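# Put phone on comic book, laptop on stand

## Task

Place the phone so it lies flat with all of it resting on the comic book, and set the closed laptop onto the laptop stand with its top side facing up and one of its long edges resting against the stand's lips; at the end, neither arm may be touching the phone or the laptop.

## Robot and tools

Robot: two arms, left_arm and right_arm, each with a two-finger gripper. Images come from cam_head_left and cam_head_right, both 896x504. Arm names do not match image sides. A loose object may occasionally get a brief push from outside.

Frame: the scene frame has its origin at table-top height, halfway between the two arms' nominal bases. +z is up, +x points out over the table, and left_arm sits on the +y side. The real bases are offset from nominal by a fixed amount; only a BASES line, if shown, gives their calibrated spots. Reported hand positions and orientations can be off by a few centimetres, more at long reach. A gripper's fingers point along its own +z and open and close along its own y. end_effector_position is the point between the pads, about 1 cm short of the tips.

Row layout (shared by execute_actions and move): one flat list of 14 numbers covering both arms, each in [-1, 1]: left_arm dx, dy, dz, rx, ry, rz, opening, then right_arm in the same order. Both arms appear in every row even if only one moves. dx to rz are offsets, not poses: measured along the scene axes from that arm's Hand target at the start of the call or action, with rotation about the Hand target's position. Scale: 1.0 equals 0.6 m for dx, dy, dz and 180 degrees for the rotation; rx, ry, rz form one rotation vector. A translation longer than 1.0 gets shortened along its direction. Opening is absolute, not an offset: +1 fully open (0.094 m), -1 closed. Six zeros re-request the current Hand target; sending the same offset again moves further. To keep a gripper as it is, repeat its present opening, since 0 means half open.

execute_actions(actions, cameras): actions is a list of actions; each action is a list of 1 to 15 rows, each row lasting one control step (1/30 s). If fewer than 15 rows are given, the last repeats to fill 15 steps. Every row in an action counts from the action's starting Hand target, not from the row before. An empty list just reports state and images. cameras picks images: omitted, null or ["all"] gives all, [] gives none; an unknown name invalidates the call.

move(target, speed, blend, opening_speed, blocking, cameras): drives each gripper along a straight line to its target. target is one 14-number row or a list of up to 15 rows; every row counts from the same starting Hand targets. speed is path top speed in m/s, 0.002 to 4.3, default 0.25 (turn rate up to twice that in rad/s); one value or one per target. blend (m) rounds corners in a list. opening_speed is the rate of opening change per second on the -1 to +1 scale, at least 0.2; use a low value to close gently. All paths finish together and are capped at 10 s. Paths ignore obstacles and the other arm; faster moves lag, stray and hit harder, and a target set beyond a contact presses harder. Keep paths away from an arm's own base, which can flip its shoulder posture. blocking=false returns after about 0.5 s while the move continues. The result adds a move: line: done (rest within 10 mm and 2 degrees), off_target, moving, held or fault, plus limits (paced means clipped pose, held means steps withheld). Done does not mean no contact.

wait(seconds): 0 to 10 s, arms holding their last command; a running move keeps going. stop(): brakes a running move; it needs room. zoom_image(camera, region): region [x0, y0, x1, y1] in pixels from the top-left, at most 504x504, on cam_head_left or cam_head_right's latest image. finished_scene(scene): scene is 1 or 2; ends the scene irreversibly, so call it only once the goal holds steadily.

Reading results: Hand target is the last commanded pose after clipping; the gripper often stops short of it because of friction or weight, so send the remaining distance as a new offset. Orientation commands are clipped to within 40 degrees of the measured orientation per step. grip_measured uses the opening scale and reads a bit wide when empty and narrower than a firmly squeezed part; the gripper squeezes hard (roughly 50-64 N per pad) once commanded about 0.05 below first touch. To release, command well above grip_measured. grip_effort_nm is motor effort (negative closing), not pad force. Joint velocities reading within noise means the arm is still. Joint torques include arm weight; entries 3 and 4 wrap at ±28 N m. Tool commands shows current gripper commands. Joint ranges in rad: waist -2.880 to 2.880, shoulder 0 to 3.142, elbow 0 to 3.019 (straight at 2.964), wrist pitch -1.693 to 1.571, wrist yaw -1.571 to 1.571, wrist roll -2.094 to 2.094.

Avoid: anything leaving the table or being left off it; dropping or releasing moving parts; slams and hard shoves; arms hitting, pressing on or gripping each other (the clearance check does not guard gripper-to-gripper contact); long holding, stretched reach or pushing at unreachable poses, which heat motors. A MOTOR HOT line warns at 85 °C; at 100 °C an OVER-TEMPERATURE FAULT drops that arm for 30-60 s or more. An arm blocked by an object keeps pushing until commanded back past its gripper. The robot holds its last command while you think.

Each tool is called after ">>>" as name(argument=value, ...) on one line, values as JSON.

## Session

>>> execute_actions(actions=[])

>>> zoom_image(camera="cam_head_left", region=[100, 130, 440, 400])

>>> zoom_image(camera="cam_head_left", region=[400, 130, 740, 400])

>>> zoom_image(camera="cam_head_right", region=[100, 130, 440, 400])

>>> zoom_image(camera="cam_head_right", region=[400, 130, 740, 400])

Scene clock: 0.00 s.
left_arm: end_effector_position=(+0.5762, +0.0326, +0.2203) grip_measured=+1.000 grip_effort_nm=n/a end_effector_quat_wxyz=(+0.373, -0.189, +0.872, +0.255) | right_arm: end_effector_position=(+0.2773, -0.6663, +0.2408) grip_measured=+1.000 grip_effort_nm=n/a end_effector_quat_wxyz=(+0.133, +0.606, +0.784, +0.005)
Joint positions: left_arm=[-0.632 1.766 1.516 -1.115 -0.923 -0.928 0.094] | right_arm=[-0.891 1.408 1.311 -1.216 -0.069 0.44 0.094]
Joint velocities: within noise
Joint torques (N m): no reading
Motor temperatures (°C): left_arm=[22 26 32 24 27 24 28] | right_arm=[26 33 31 25 24 23 26]
Heat: left arm: hottest elbow 32 °C; right arm: hottest shoulder 33 °C.
Hand target: left_arm +0.5823, +0.0284, +0.2385; +0.386, -0.198, +0.868, +0.242 | right_arm +0.2820, -0.6720, +0.2484; +0.142, +0.605, +0.783, +0.003
Tool commands: left_gripper/opening=+1.0 right_gripper/opening=+1.0

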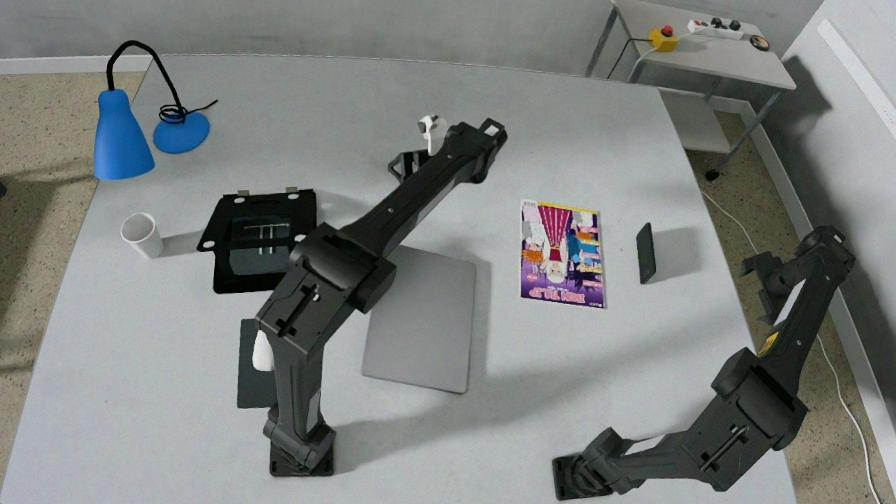

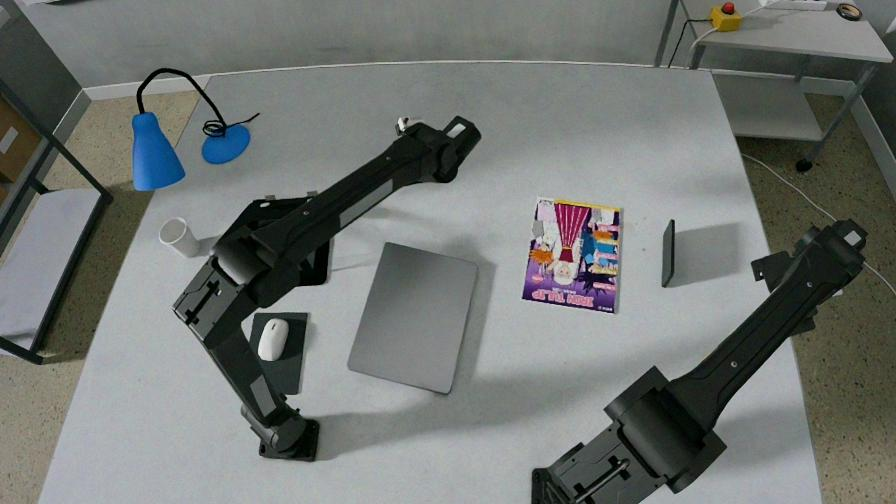

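Scaled by 1.482.

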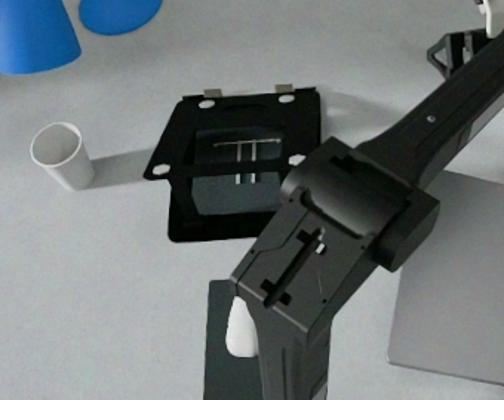

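Scaled by 1.482.

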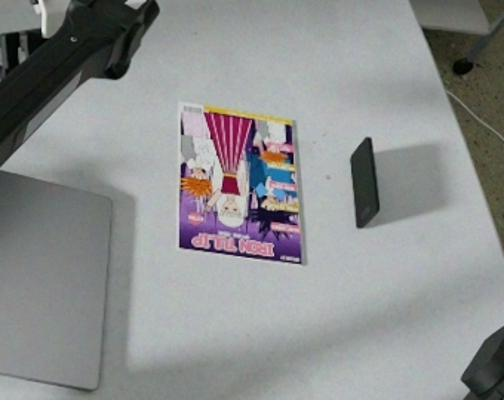

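Scaled by 1.482.

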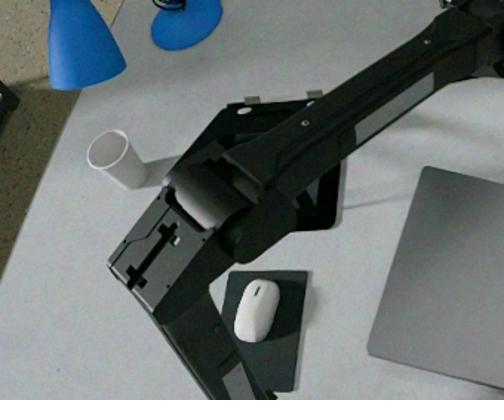

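Scaled by 1.482.

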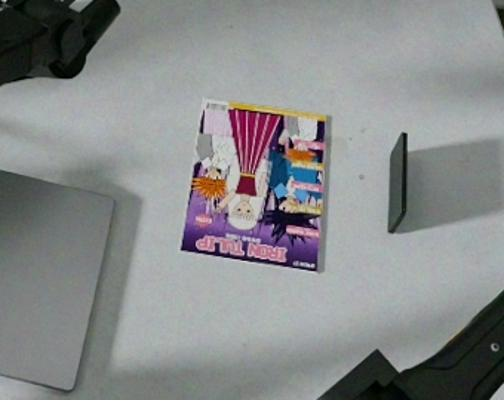

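>>> move(target=[[-0.22,0.26,-0.1,-0.161,0.257,-0.132,-1,0.39,0.13,-0.13,0.005,0.096,0.369,0.6]], speed=0.3)

>>> zoom_image(camera="cam_head_left", region=[600, 170, 750, 300])

>>> zoom_image(camera="cam_head_left", region=[320, 200, 500, 410])

Scene clock: 28.50 s.
left_arm: end_effector_position=(+0.4551, +0.1798, +0.1743) grip_measured=-0.981 grip_effort_nm=-1.004 end_effector_quat_wxyz=(+0.001, +0.000, +1.000, +0.001) | right_arm: end_effector_position=(+0.5002, -0.5889, +0.1688) grip_measured=+0.601 grip_effort_nm=-0.076 end_effector_quat_wxyz=(-0.005, +0.081, +0.997, +0.002)
Joint positions: left_arm=[-0.176 1.489 1.242 -1.323 -0.003 -0.148 0.001] | right_arm=[-0.491 1.94 1.823 -1.465 -0.001 -0.324 0.075]
Joint velocities: within noise
Joint torques (N m): left_arm=[-0.32 -15.03 9.18 -0.2 0.11 0.14] | right_arm=[0.79 -20.6 12.94 -0.14 0.08 0.11]
Motor temperatures (°C): left_arm=[22 29 35 24 27 24 28] | right_arm=[26 34 39 25 24 23 26]
Heat: left arm: hottest elbow 35 °C; right arm: hottest elbow 39 °C.
Hand target: left_arm +0.4504, +0.1844, +0.1786; +0.001, +0.000, +1.000, +0.000 | right_arm +0.5160, -0.5940, +0.1706; +0.000, +0.074, +0.997, -0.001
Off the commanded pose: left_arm 0.008 m, 0 deg | right_arm 0.017 m, 1 deg.
move: off_target (right_arm)

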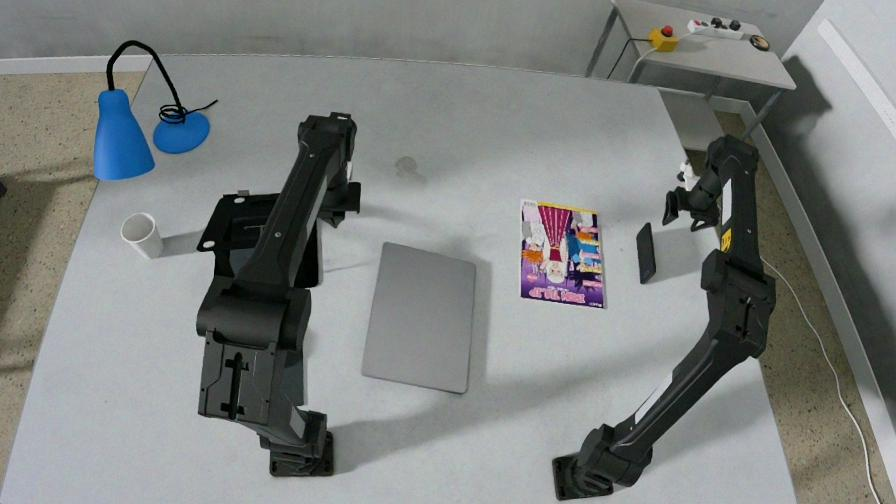

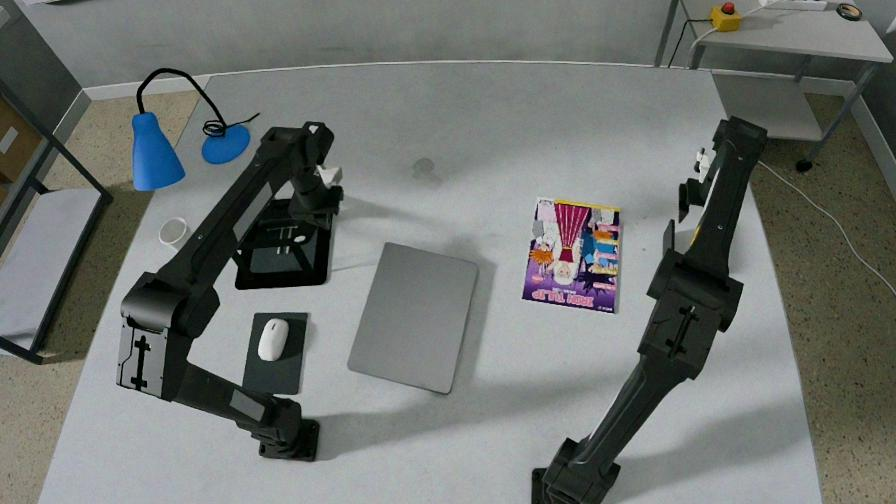

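Scaled by 3.360.

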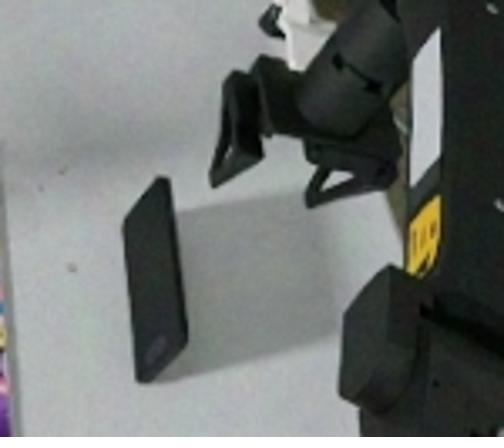

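Scaled by 2.400.

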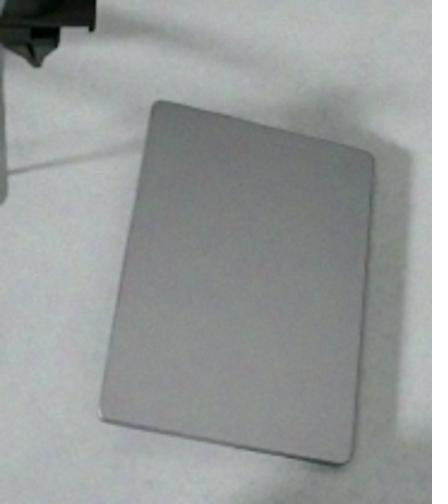

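>>> move(target=[[0.04,0,-0.25,0,0,0,-1,0.01,0.02,-0.155,0,0,0,0.6]], speed=0.2)

>>> zoom_image(camera="cam_head_left", region=[600, 170, 750, 300])

>>> zoom_image(camera="cam_head_right", region=[270, 200, 450, 410])

Scene clock: 35.87 s.
left_arm: end_effector_position=(+0.4729, +0.1786, +0.0311) grip_measured=-0.981 grip_effort_nm=-1.004 end_effector_quat_wxyz=(-0.001, +0.002, +1.000, +0.001) | right_arm: end_effector_position=(+0.5195, -0.5884, +0.0981) grip_measured=+0.601 grip_effort_nm=-0.085 end_effector_quat_wxyz=(+0.012, +0.076, +0.997, -0.005)
Joint positions: left_arm=[-0.172 1.695 1.078 -0.957 -0.002 -0.14 0.001] | right_arm=[-0.475 1.999 1.727 -1.272 0 -0.318 0.075]
Joint velocities: within noise
Joint torques (N m): left_arm=[-0.21 -15.21 7.79 0.7 0.05 0.1] | right_arm=[1.26 -22.48 8.01 0.58 0.07 0.22]
Motor temperatures (°C): left_arm=[22 29 35 24 27 24 28] | right_arm=[26 34 40 25 24 23 26]
Heat: left arm: hottest elbow 35 °C; right arm: hottest elbow 40 °C.
Hand target: left_arm +0.4743, +0.1845, +0.0284; +0.001, +0.000, +1.000, +0.000 | right_arm +0.5220, -0.5820, +0.0776; +0.000, +0.074, +0.997, -0.001
Off the commanded pose: left_arm 0.006 m, 0 deg | right_arm 0.022 m, 1 deg.
move: off_target (right_arm)

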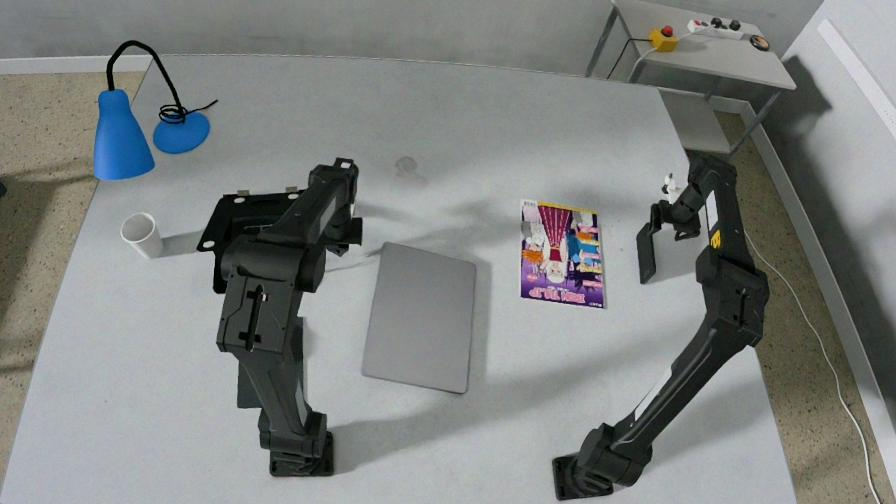

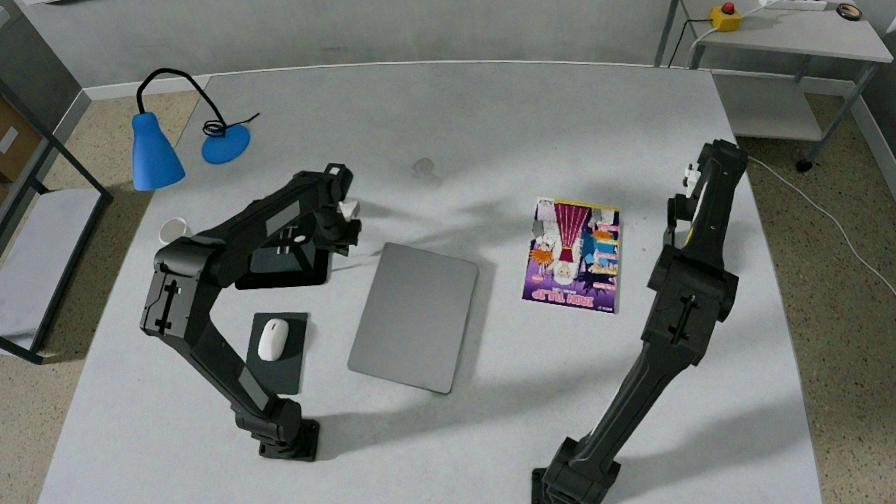

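Scaled by 3.360.

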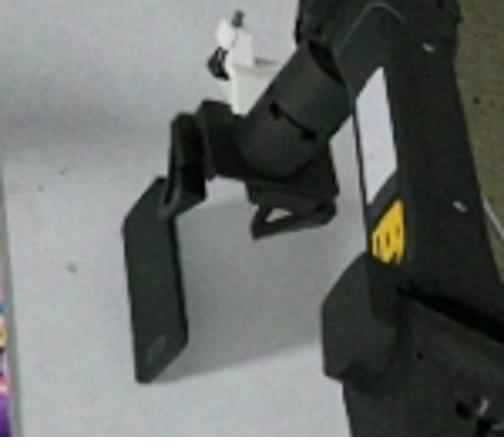

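Scaled by 2.400.

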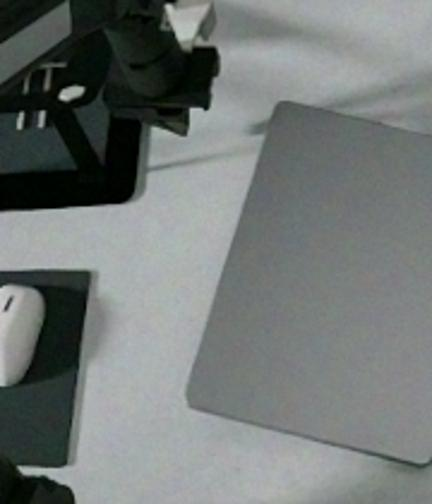

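>>> move(target=[[0,-0.06,0,0,0,0,-1,-0.018,0.027,0,0,0,0,0.6],[0,-0.1,-0.01,0,0,0,-1,-0.018,0.027,-0.062,0,0,0,0.6],[0,-0.1,-0.01,0,0,0,-1,-0.018,0.027,-0.062,0,0,0,-1]], speed=0.15, opening_speed=0.8)

>>> zoom_image(camera="cam_head_left", region=[600, 170, 750, 300])

Scene clock: 48.50 s.
left_arm: end_effector_position=(+0.4620, +0.1323, +0.0189) grip_measured=-0.981 grip_effort_nm=-1.004 end_effector_quat_wxyz=(-0.012, +0.000, +1.000, +0.004) | right_arm: end_effector_position=(+0.5127, -0.5722, +0.0591) grip_measured=-0.845 grip_effort_nm=-1.023 end_effector_quat_wxyz=(+0.012, +0.075, +0.997, -0.005)
Joint positions: left_arm=[-0.279 1.723 1.078 -0.951 -0.001 -0.25 0.001] | right_arm=[-0.457 1.999 1.619 -1.164 -0.001 -0.3 0.007]
Joint velocities: within noise
Joint torques (N m): left_arm=[-2.32 -14.45 10.28 0.73 -0.01 -0.06] | right_arm=[0.97 -21.89 7.17 0.57 0.08 0.22]
Motor temperatures (°C): left_arm=[22 28 35 24 27 24 28] | right_arm=[26 35 39 25 24 23 26]
Heat: left arm: hottest elbow 35 °C; right arm: hottest elbow 39 °C.
Hand target: left_arm +0.4742, +0.1244, +0.0225; +0.001, +0.000, +1.000, +0.000 | right_arm +0.5112, -0.5658, +0.0404; +0.000, +0.074, +0.997, -0.001
Off the commanded pose: left_arm 0.015 m, 2 deg | right_arm 0.020 m, 1 deg.
move: off_target (left_arm, right_arm); target 3's new opening was sent with right_arm's hand 0.020 m and 1 deg from that target

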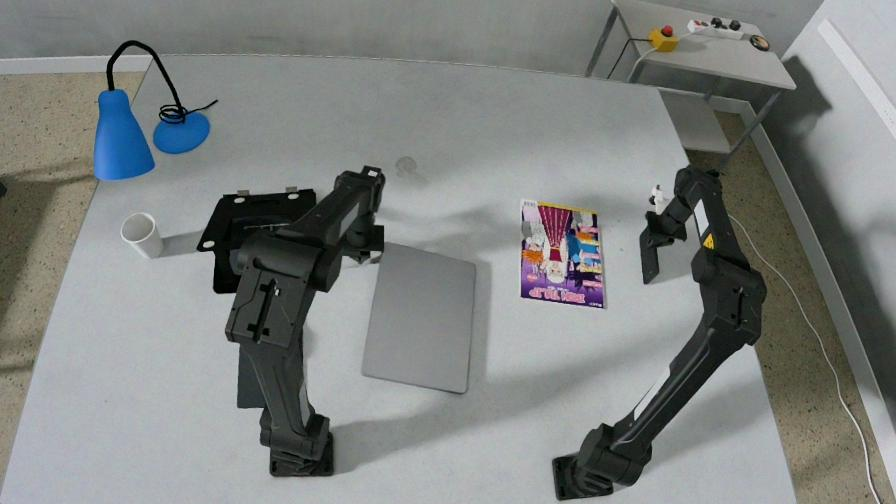

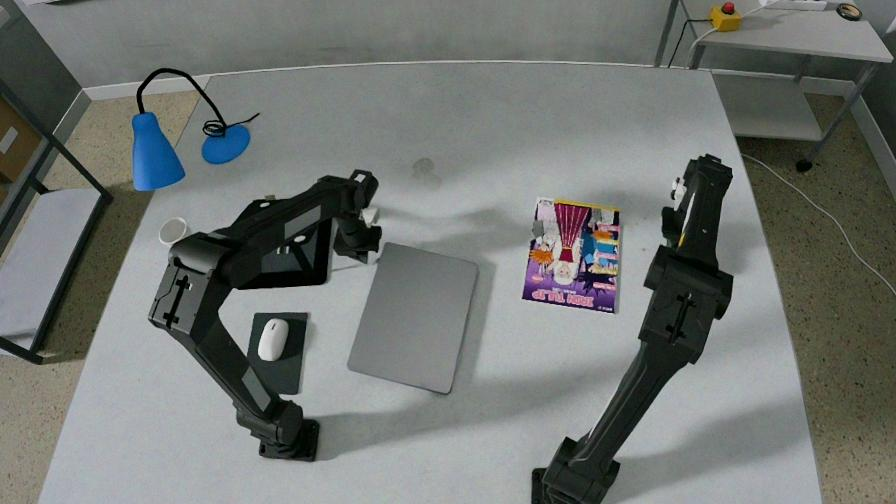

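Scaled by 3.360.

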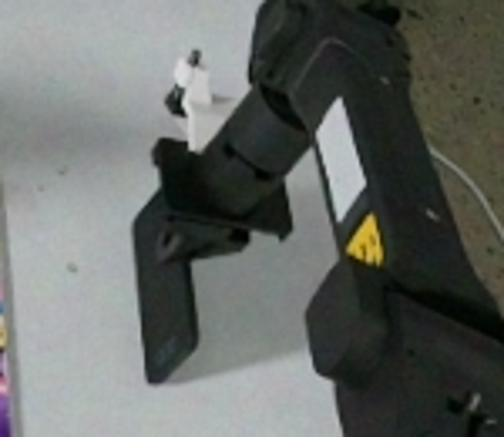

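>>> move(target=[[0.013,-0.269,0,0,0,0,-1,0,0,0.3,0,0,0,-1],[-0.064,-0.47,0,0,0,0,-1,-0.02,0.18,0.35,0,0,0.503,-1],[-0.21,-0.60,0,0,0,0,-1,-0.02,0.18,0.35,0,0,0.503,-1]], speed=[0.15,0.1,0.1], blend=[0.03,0.03,0])

Scene clock: 67.80 s.
left_arm: end_effector_position=(+0.3641, -0.1937, +0.0139) grip_measured=-0.981 grip_effort_nm=-0.984 end_effector_quat_wxyz=(-0.007, +0.000, +1.000, +0.012) | right_arm: end_effector_position=(+0.5051, -0.4670, +0.2375) grip_measured=-0.846 grip_effort_nm=-1.038 end_effector_quat_wxyz=(-0.003, -0.649, +0.761, +0.004)
Joint positions: left_arm=[-0.947 1.959 1.421 -1.06 -0.003 -0.918 0.001] | right_arm=[-0.291 1.809 1.811 -1.583 0.001 -1.698 0.007]
Joint velocities: within noise
Joint torques (N m): left_arm=[-2.08 -18.78 13.74 0.01 0.01 -0.14] | right_arm=[1.38 -23.88 8.05 -0.29 -0.05 0.08]
Motor temperatures (°C): left_arm=[22 29 37 24 27 24 29] | right_arm=[26 37 39 25 24 23 27]
Heat: left arm: hottest elbow 37 °C; right arm: hottest elbow 39 °C.
Hand target: left_arm +0.3723, -0.2142, +0.0224; +0.001, +0.000, +1.000, +0.000 (not the last commanded pose) | right_arm +0.4992, -0.4578, +0.2504; +0.000, -0.656, +0.755, -0.001
Off the commanded pose: left_arm 0.046 m, 2 deg | right_arm 0.017 m, 1 deg.
move: off_target (left_arm, right_arm; path cut at 10 s); path passed 2 of 3 targets

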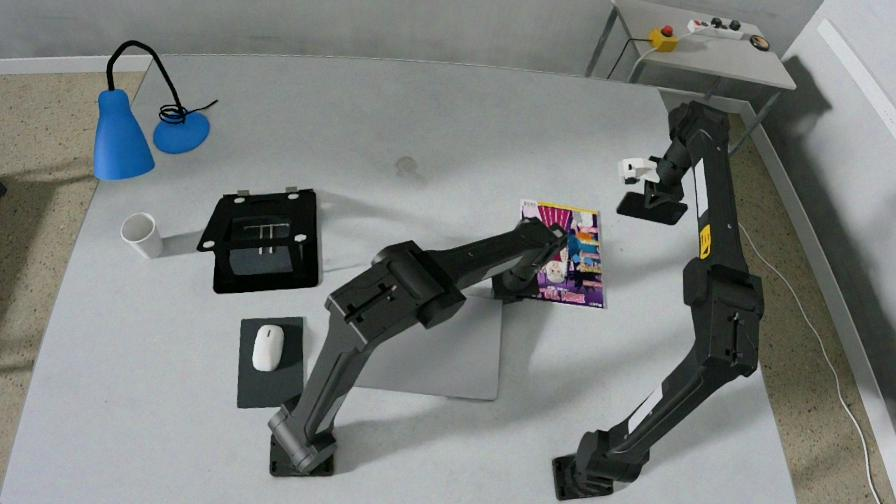

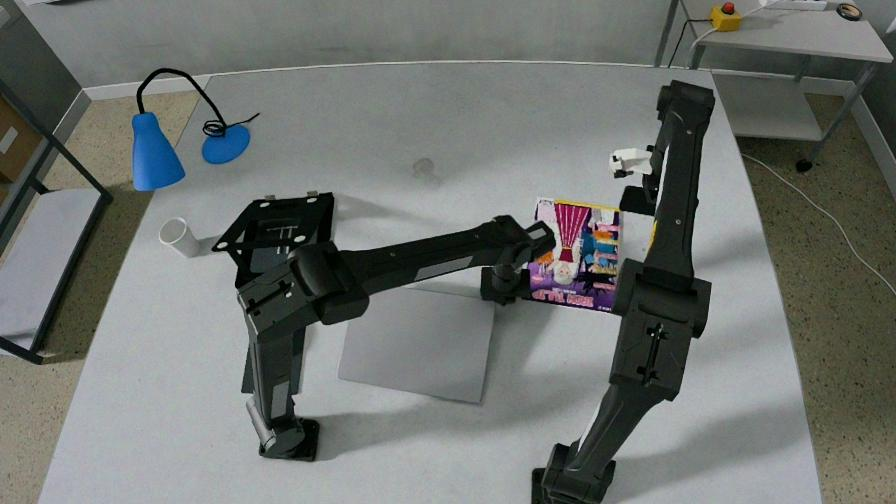

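>>> move(target=[[0,0,0.4,0,0,0,-1,0,0,0,0,0,0,-1],[0.258,0.902,0.33,0,0,0,-1,-0.005,0.285,-0.16,-0.0502,-0.3576,0,-1]], speed=[0.25,0.3], blend=[0.05,0])

>>> zoom_image(camera="cam_head_left", region=[480, 170, 640, 320])

>>> zoom_image(camera="cam_head_right", region=[480, 170, 640, 320])

>>> zoom_image(camera="cam_head_right", region=[180, 150, 380, 310])

Scene clock: 77.77 s.
left_arm: end_effector_position=(+0.5054, +0.3236, +0.1970) grip_measured=-0.981 grip_effort_nm=-0.979 end_effector_quat_wxyz=(-0.031, -0.005, +0.999, -0.004) | right_arm: end_effector_position=(+0.4948, -0.2916, +0.1571) grip_measured=-0.846 grip_effort_nm=-1.038 end_effector_quat_wxyz=(+0.348, -0.553, +0.640, -0.404)
Joint positions: left_arm=[0.14 1.651 1.493 -1.476 -0.003 0.159 0.001] | right_arm=[0.105 1.383 0.667 0.257 0.232 -1.46 0.007]
Joint velocities: within noise
Joint torques (N m): left_arm=[-1.32 -16.09 15.92 0.49 0.06 0.09] | right_arm=[1.14 -11.34 7.6 2.59 0.18 0.22]
Motor temperatures (°C): left_arm=[22 29 37 24 27 24 29] | right_arm=[26 37 39 25 24 23 28]
Heat: left arm: hottest elbow 37 °C; right arm: hottest elbow 39 °C.
Hand target: left_arm +0.5271, +0.3270, +0.2204; +0.001, +0.000, +1.000, +0.000 | right_arm +0.4961, -0.2867, +0.1543; +0.353, -0.553, +0.636, -0.406
Off the commanded pose: left_arm 0.032 m, 4 deg | right_arm 0.006 m, 1 deg.
move: off_target (left_arm)

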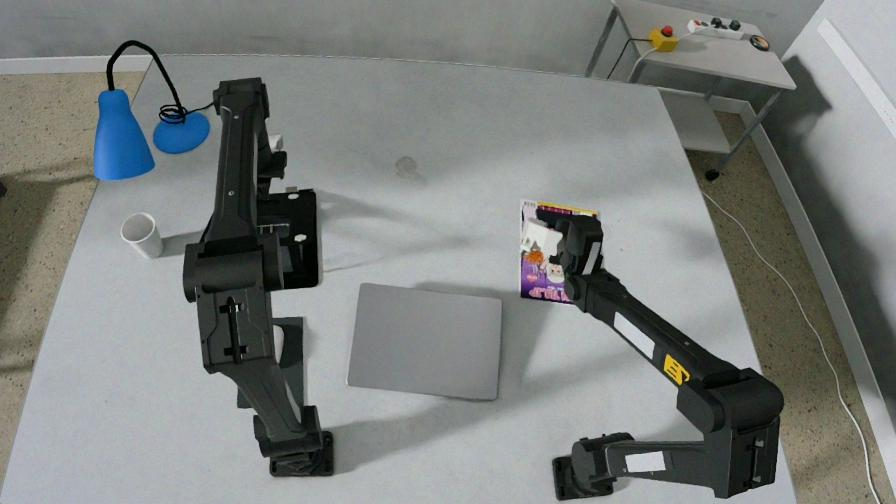

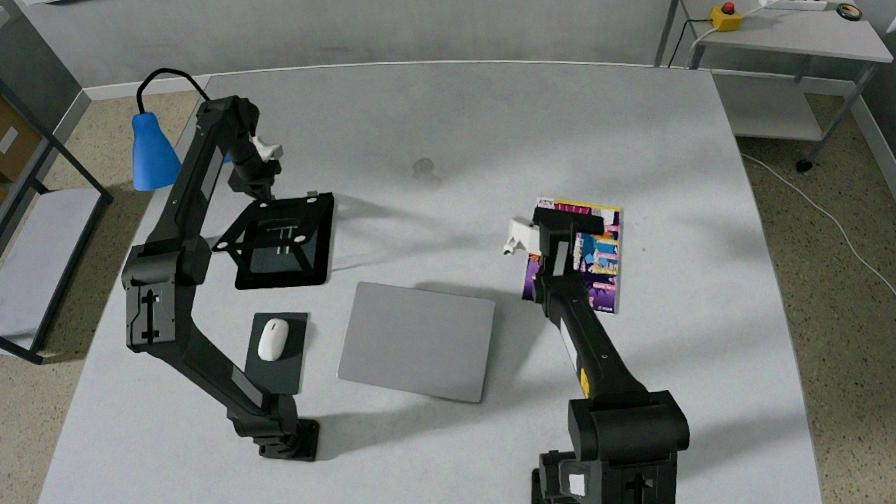

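Scaled by 3.150.

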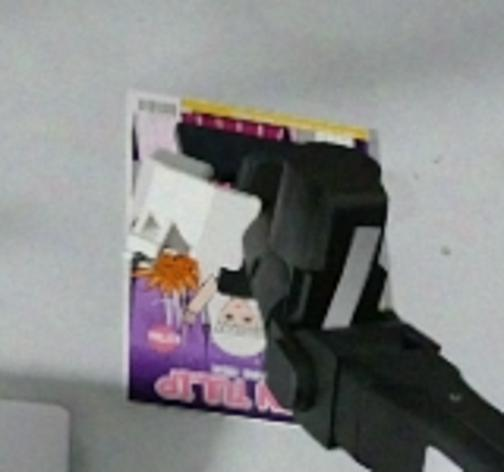

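Scaled by 3.150.

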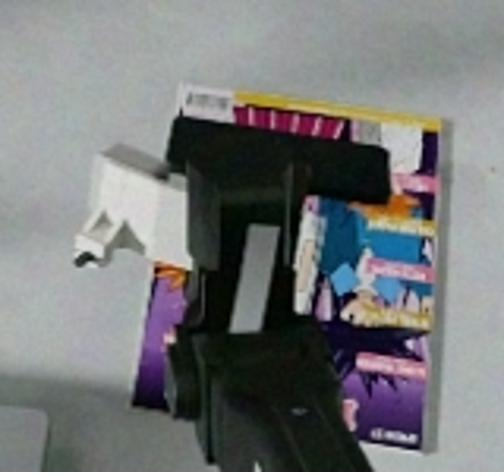

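Scaled by 2.520.

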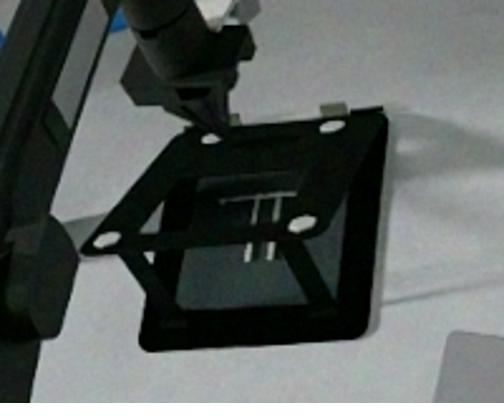

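>>> move(target=[[0,0,-0.2,0,0,0,-1,0.0,-0.03,-0.15,0,0,0,-1],[0,0,-0.2,0,0,0,-1,0.0,-0.025,-0.2,0,0,0,-1]], speed=[0.2,0.06])

>>> zoom_image(camera="cam_head_left", region=[480, 170, 640, 320])

>>> zoom_image(camera="cam_head_right", region=[480, 170, 640, 320])

>>> zoom_image(camera="cam_head_right", region=[180, 150, 380, 310])

Scene clock: 86.33 s.
left_arm: end_effector_position=(+0.5249, +0.3269, +0.0996) grip_measured=-0.981 grip_effort_nm=-0.984 end_effector_quat_wxyz=(-0.006, -0.005, +1.000, +0.000) | right_arm: end_effector_position=(+0.4976, -0.2988, +0.0388) grip_measured=-0.846 grip_effort_nm=-1.038 end_effector_quat_wxyz=(+0.353, -0.554, +0.638, -0.402)
Joint positions: left_arm=[0.14 1.738 1.342 -1.187 -0.003 0.159 0.001] | right_arm=[0.08 1.734 0.586 0.697 0.198 -1.47 0.007]
Joint velocities: within noise
Joint torques (N m): left_arm=[-0.91 -17.2 9.09 0.75 0.13 0.11] | right_arm=[0.21 -13.33 4.33 2.62 0.12 0.16]
Motor temperatures (°C): left_arm=[22 28 39 24 27 24 29] | right_arm=[26 37 39 25 24 23 28]
Heat: left arm: hottest elbow 39 °C; right arm: hottest elbow 39 °C.
Hand target: left_arm +0.5270, +0.3270, +0.1004; +0.001, +0.000, +1.000, +0.000 | right_arm +0.4962, -0.3017, +0.0343; +0.353, -0.553, +0.636, -0.406
Off the commanded pose: left_arm 0.002 m, 1 deg | right_arm 0.006 m, 1 deg.
move: done

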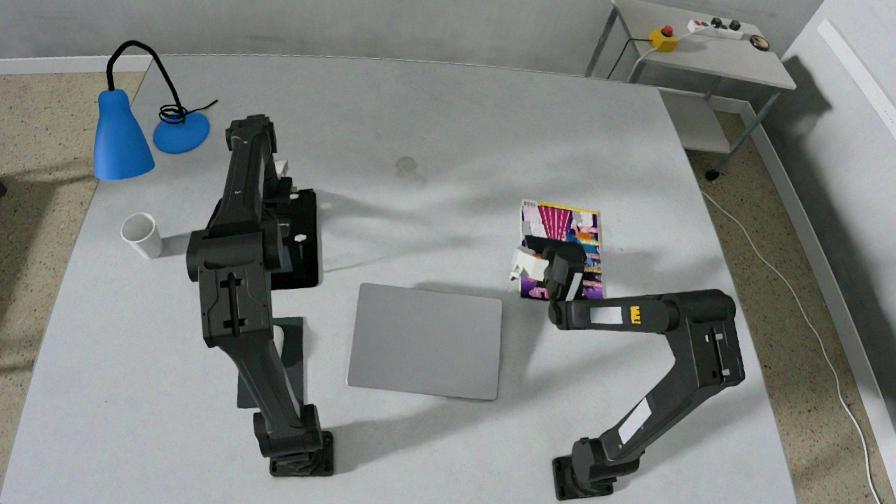

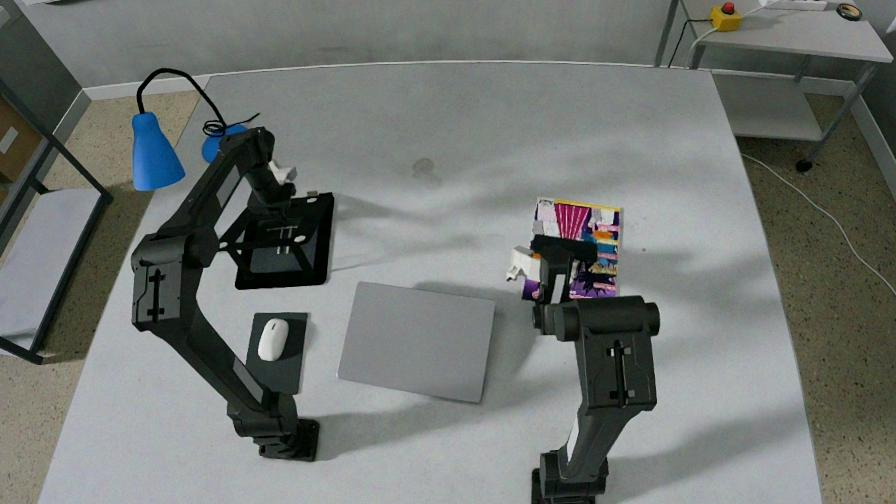

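Scaled by 3.150.

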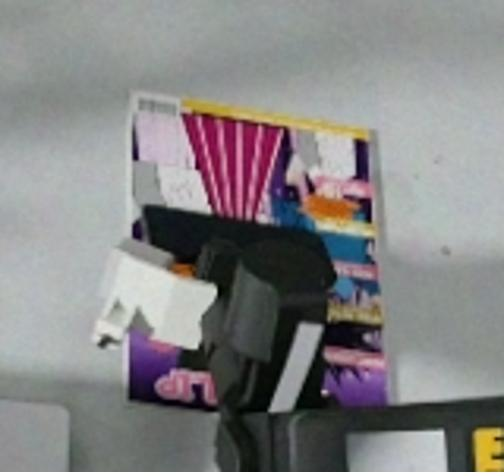

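Scaled by 3.150.

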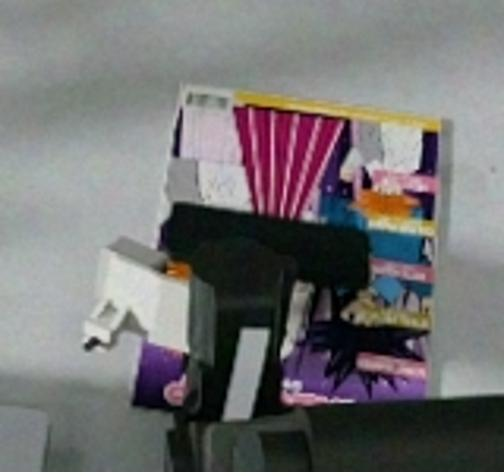

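Scaled by 2.520.

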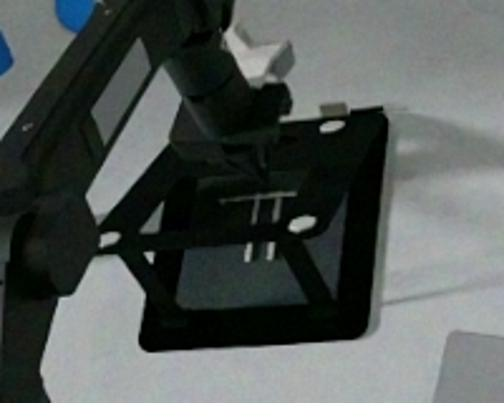

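>>> move(target=[[0,0,0.333,0,0,0,-1,0.0,-0.03,0.01,0,0,0,-1],[-0.428,-0.212,0.333,0,0,0,-1,0.0,-0.03,-0.022,0,0,0,-1],[-0.428,-0.212,0.333,0,0,0,-1,0.0,-0.03,-0.022,0,0,0,-0.55]], speed=[0.2,0.25,0.1], opening_speed=0.4)

>>> zoom_image(camera="cam_head_left", region=[480, 170, 640, 320])

>>> zoom_image(camera="cam_head_right", region=[480, 170, 640, 320])

Scene clock: 96.80 s.
left_arm: end_effector_position=(+0.2747, +0.2025, +0.3020) grip_measured=-0.981 grip_effort_nm=-0.984 end_effector_quat_wxyz=(+0.042, -0.002, +0.999, -0.008) | right_arm: end_effector_position=(+0.4995, -0.3131, +0.0306) grip_measured=-0.552 grip_effort_nm=0.056 end_effector_quat_wxyz=(+0.358, -0.555, +0.631, -0.407)
Joint positions: left_arm=[-0.189 0.934 1.123 -1.674 0.002 -0.165 0.001] | right_arm=[0.039 1.775 0.582 0.763 0.157 -1.499 0.021]
Joint velocities: within noise
Joint torques (N m): left_arm=[-2.2 -5.42 9.36 0.12 -0.13 -0.08] | right_arm=[-0.44 -13.27 4.12 2.17 0 0.23]
Motor temperatures (°C): left_arm=[22 29 38 24 27 24 29] | right_arm=[26 36 38 25 24 23 28]
Heat: left arm: hottest elbow 38 °C; right arm: hottest elbow 38 °C.
Hand target: left_arm +0.2703, +0.1998, +0.3002; +0.001, +0.000, +1.000, +0.000 | right_arm +0.4962, -0.3197, +0.0211; +0.353, -0.553, +0.636, -0.406
Off the commanded pose: left_arm 0.006 m, 5 deg | right_arm 0.012 m, 1 deg.
joint sent to its limit (left arm) — joint 4 (wrist pitch), lower limit. The joint targets are off in orientation, not in position.
move: off_target (left_arm, right_arm); target 3's new opening was sent with right_arm's hand 0.017 m and 1 deg from that target

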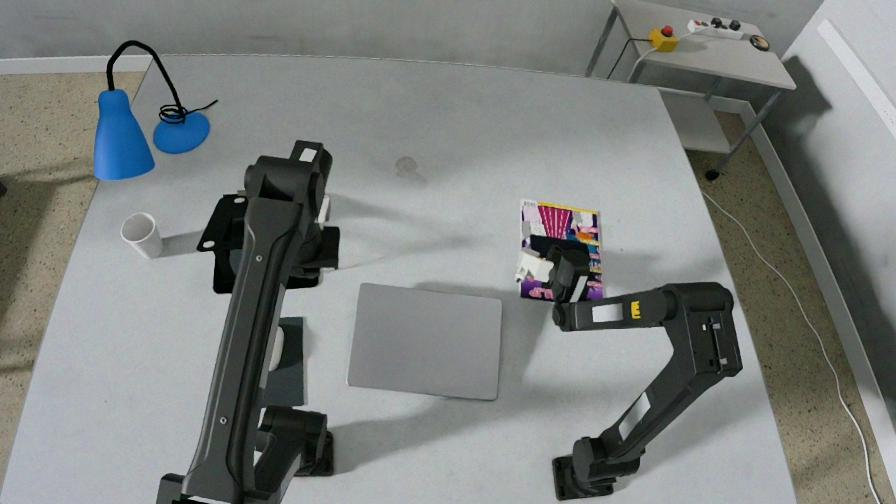

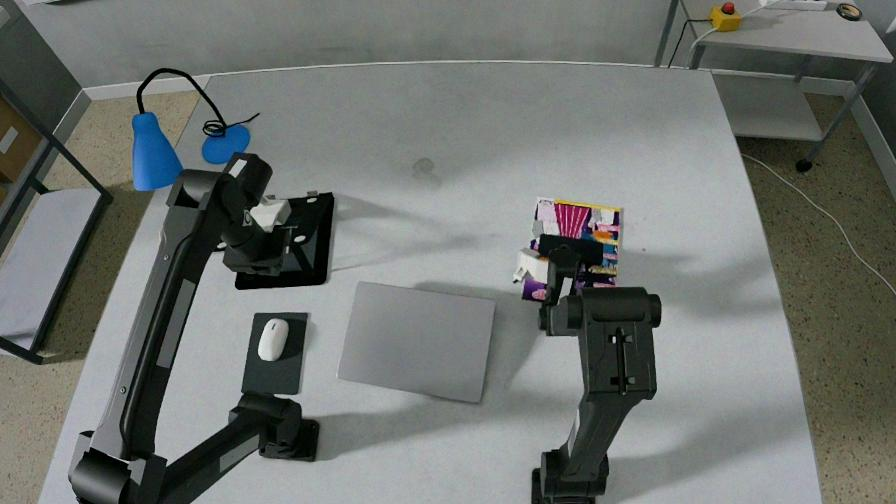

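Scaled by 3.150.

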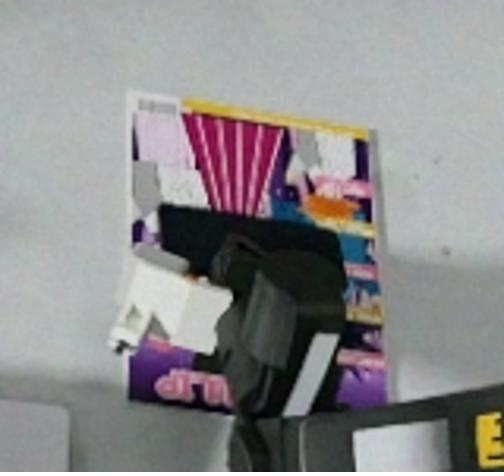

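Scaled by 3.150.

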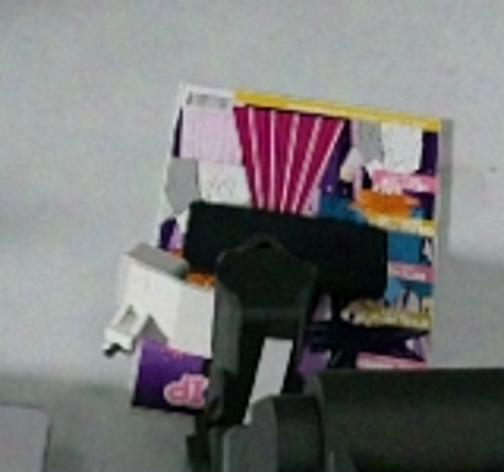

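>>> move(target=[[0,0,-0.2,0,0,0,-1,-0.14,0.02,0.04,0,0,0,-0.45],[0,0,-0.3,0,0,0,-1,-0.25,0.03,0.4,0,0,0,-0.45],[0,0,-0.455,0,0,0,-1,-0.374,0.13,0.4,0.564,0.491,-0.24,-0.15]], speed=[0.12,0.25,0.4])

>>> zoom_image(camera="cam_head_left", region=[300, 230, 600, 430])

Scene clock: 111.70 s.
left_arm: end_effector_position=(+0.2727, +0.2028, +0.0322) grip_measured=-0.981 grip_effort_nm=-0.979 end_effector_quat_wxyz=(+0.004, -0.002, +1.000, -0.001) | right_arm: end_effector_position=(+0.2757, -0.2385, +0.2686) grip_measured=-0.152 grip_effort_nm=0.066 end_effector_quat_wxyz=(+0.037, -0.005, +0.862, +0.505)
Joint positions: left_arm=[-0.189 1.17 0.531 -0.924 0.002 -0.165 0.001] | right_arm=[-0.266 1.224 0.993 -1.671 -1.03 -0.461 0.04]
Joint velocities: within noise
Joint torques (N m): left_arm=[-2.49 -6.42 7.51 0.77 -0.07 -0.06] | right_arm=[-0.32 -8.64 6.75 -0.69 -0.57 0.16]
Motor temperatures (°C): left_arm=[22 28 38 24 27 24 29] | right_arm=[26 36 38 25 24 23 27]
Heat: left arm: hottest elbow 38 °C; right arm: hottest elbow 38 °C.
Hand target: left_arm +0.2701, +0.1999, +0.0272; +0.001, +0.000, +1.000, +0.000 | right_arm +0.2719, -0.2417, +0.2612; -0.001, +0.000, +0.853, +0.522
Off the commanded pose: left_arm 0.006 m, 0 deg | right_arm 0.009 m, 5 deg.
joint sent to its limit (right arm) — joint 4 (wrist pitch), lower limit. The joint targets are off in orientation, not in position.
move: off_target (right_arm); target 3's new opening was sent with right_arm's hand 0.009 m and 5 deg from that target

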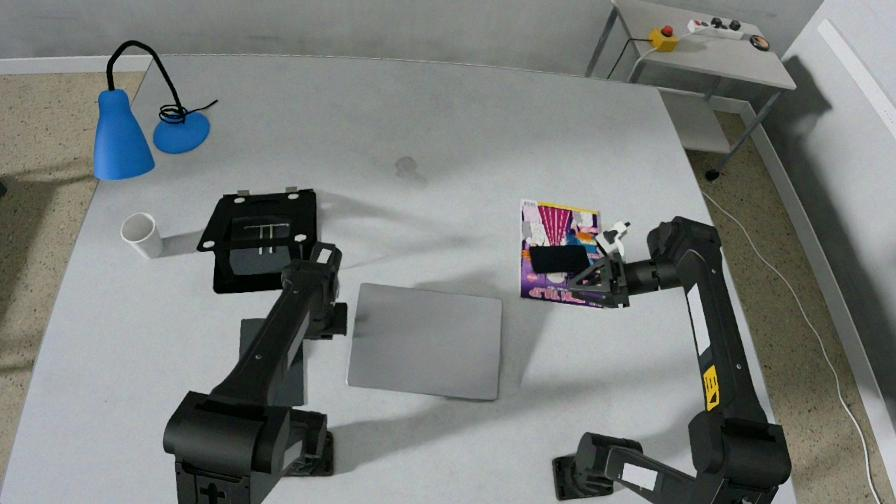

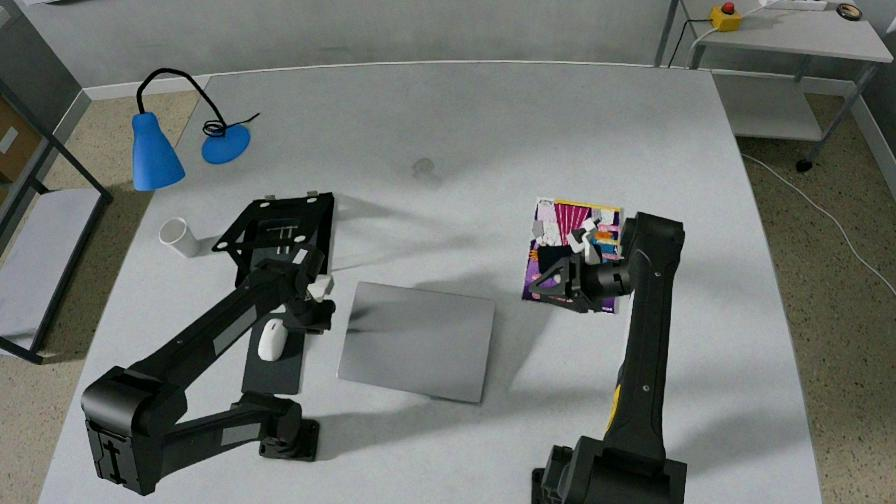

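Scaled by 1.680.

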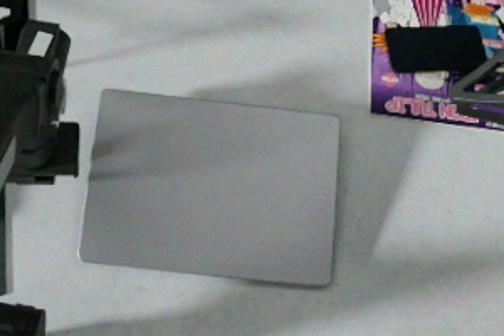

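>>> move(target=[[0,-0.06,0,0,0,0,-1,0,0.02,-0.33,0,0,0,-0.15]], speed=0.2)

>>> zoom_image(camera="cam_head_left", region=[320, 260, 560, 420])

>>> zoom_image(camera="cam_head_right", region=[320, 260, 560, 420])

Scene clock: 116.40 s.
left_arm: end_effector_position=(+0.2638, +0.1694, +0.0261) grip_measured=-0.981 grip_effort_nm=-0.984 end_effector_quat_wxyz=(-0.006, -0.002, +1.000, +0.001) | right_arm: end_effector_position=(+0.2753, -0.2345, +0.0704) grip_measured=-0.151 grip_effort_nm=0.066 end_effector_quat_wxyz=(+0.011, -0.001, +0.855, +0.519)
Joint positions: left_arm=[-0.33 1.197 0.531 -0.916 0.002 -0.306 0.001] | right_arm=[-0.256 1.582 0.715 -1.12 -1.043 -0.495 0.04]
Joint velocities: within noise
Joint torques (N m): left_arm=[-2.08 -5.95 9.18 0.8 -0.09 -0.11] | right_arm=[1.38 -10.52 4.44 -0.06 -0.55 0.13]
Motor temperatures (°C): left_arm=[22 28 37 24 27 24 29] | right_arm=[26 36 37 25 24 23 27]
Heat: left arm: hottest elbow 37 °C; right arm: hottest elbow 37 °C.
Hand target: left_arm +0.2702, +0.1639, +0.0272; +0.001, +0.000, +1.000, +0.000 | right_arm +0.2718, -0.2297, +0.0631; -0.001, +0.000, +0.853, +0.522
Off the commanded pose: left_arm 0.008 m, 1 deg | right_arm 0.009 m, 1 deg.
move: done

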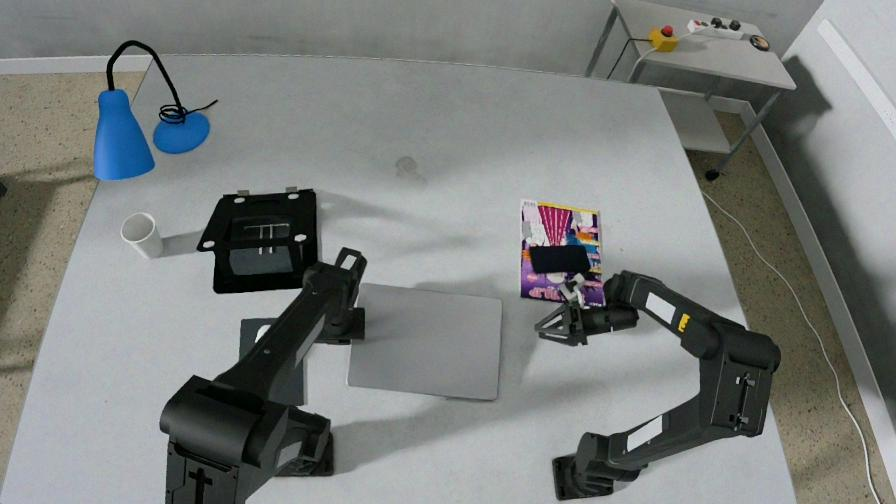

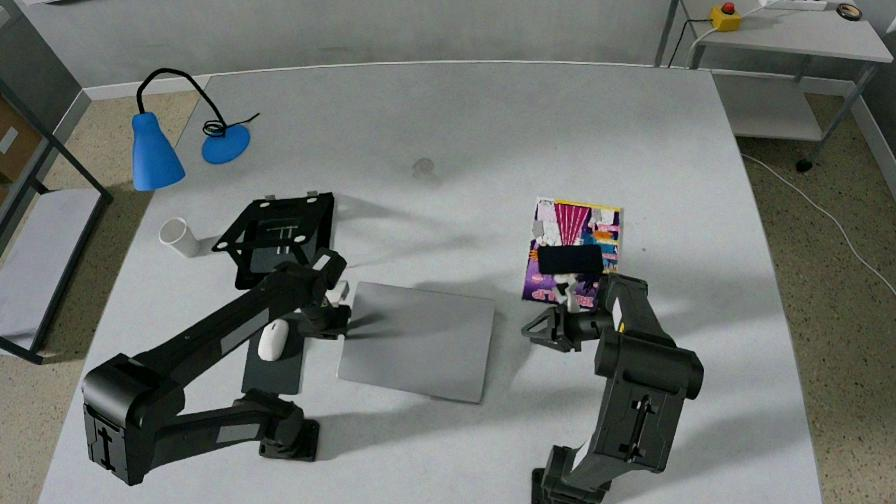

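Scaled by 2.100.

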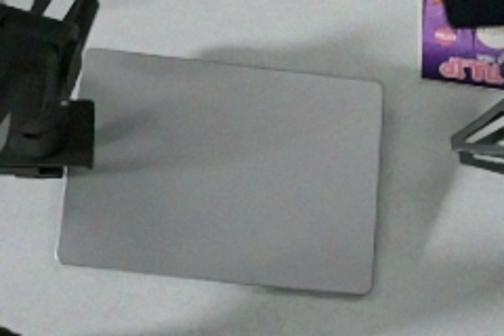

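Scaled by 2.100.

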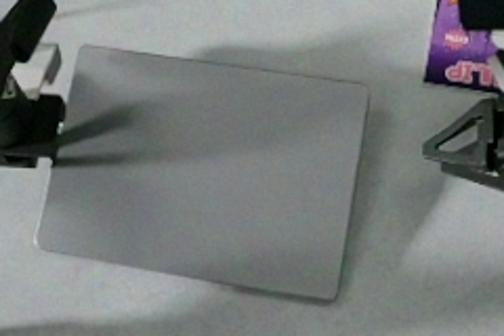

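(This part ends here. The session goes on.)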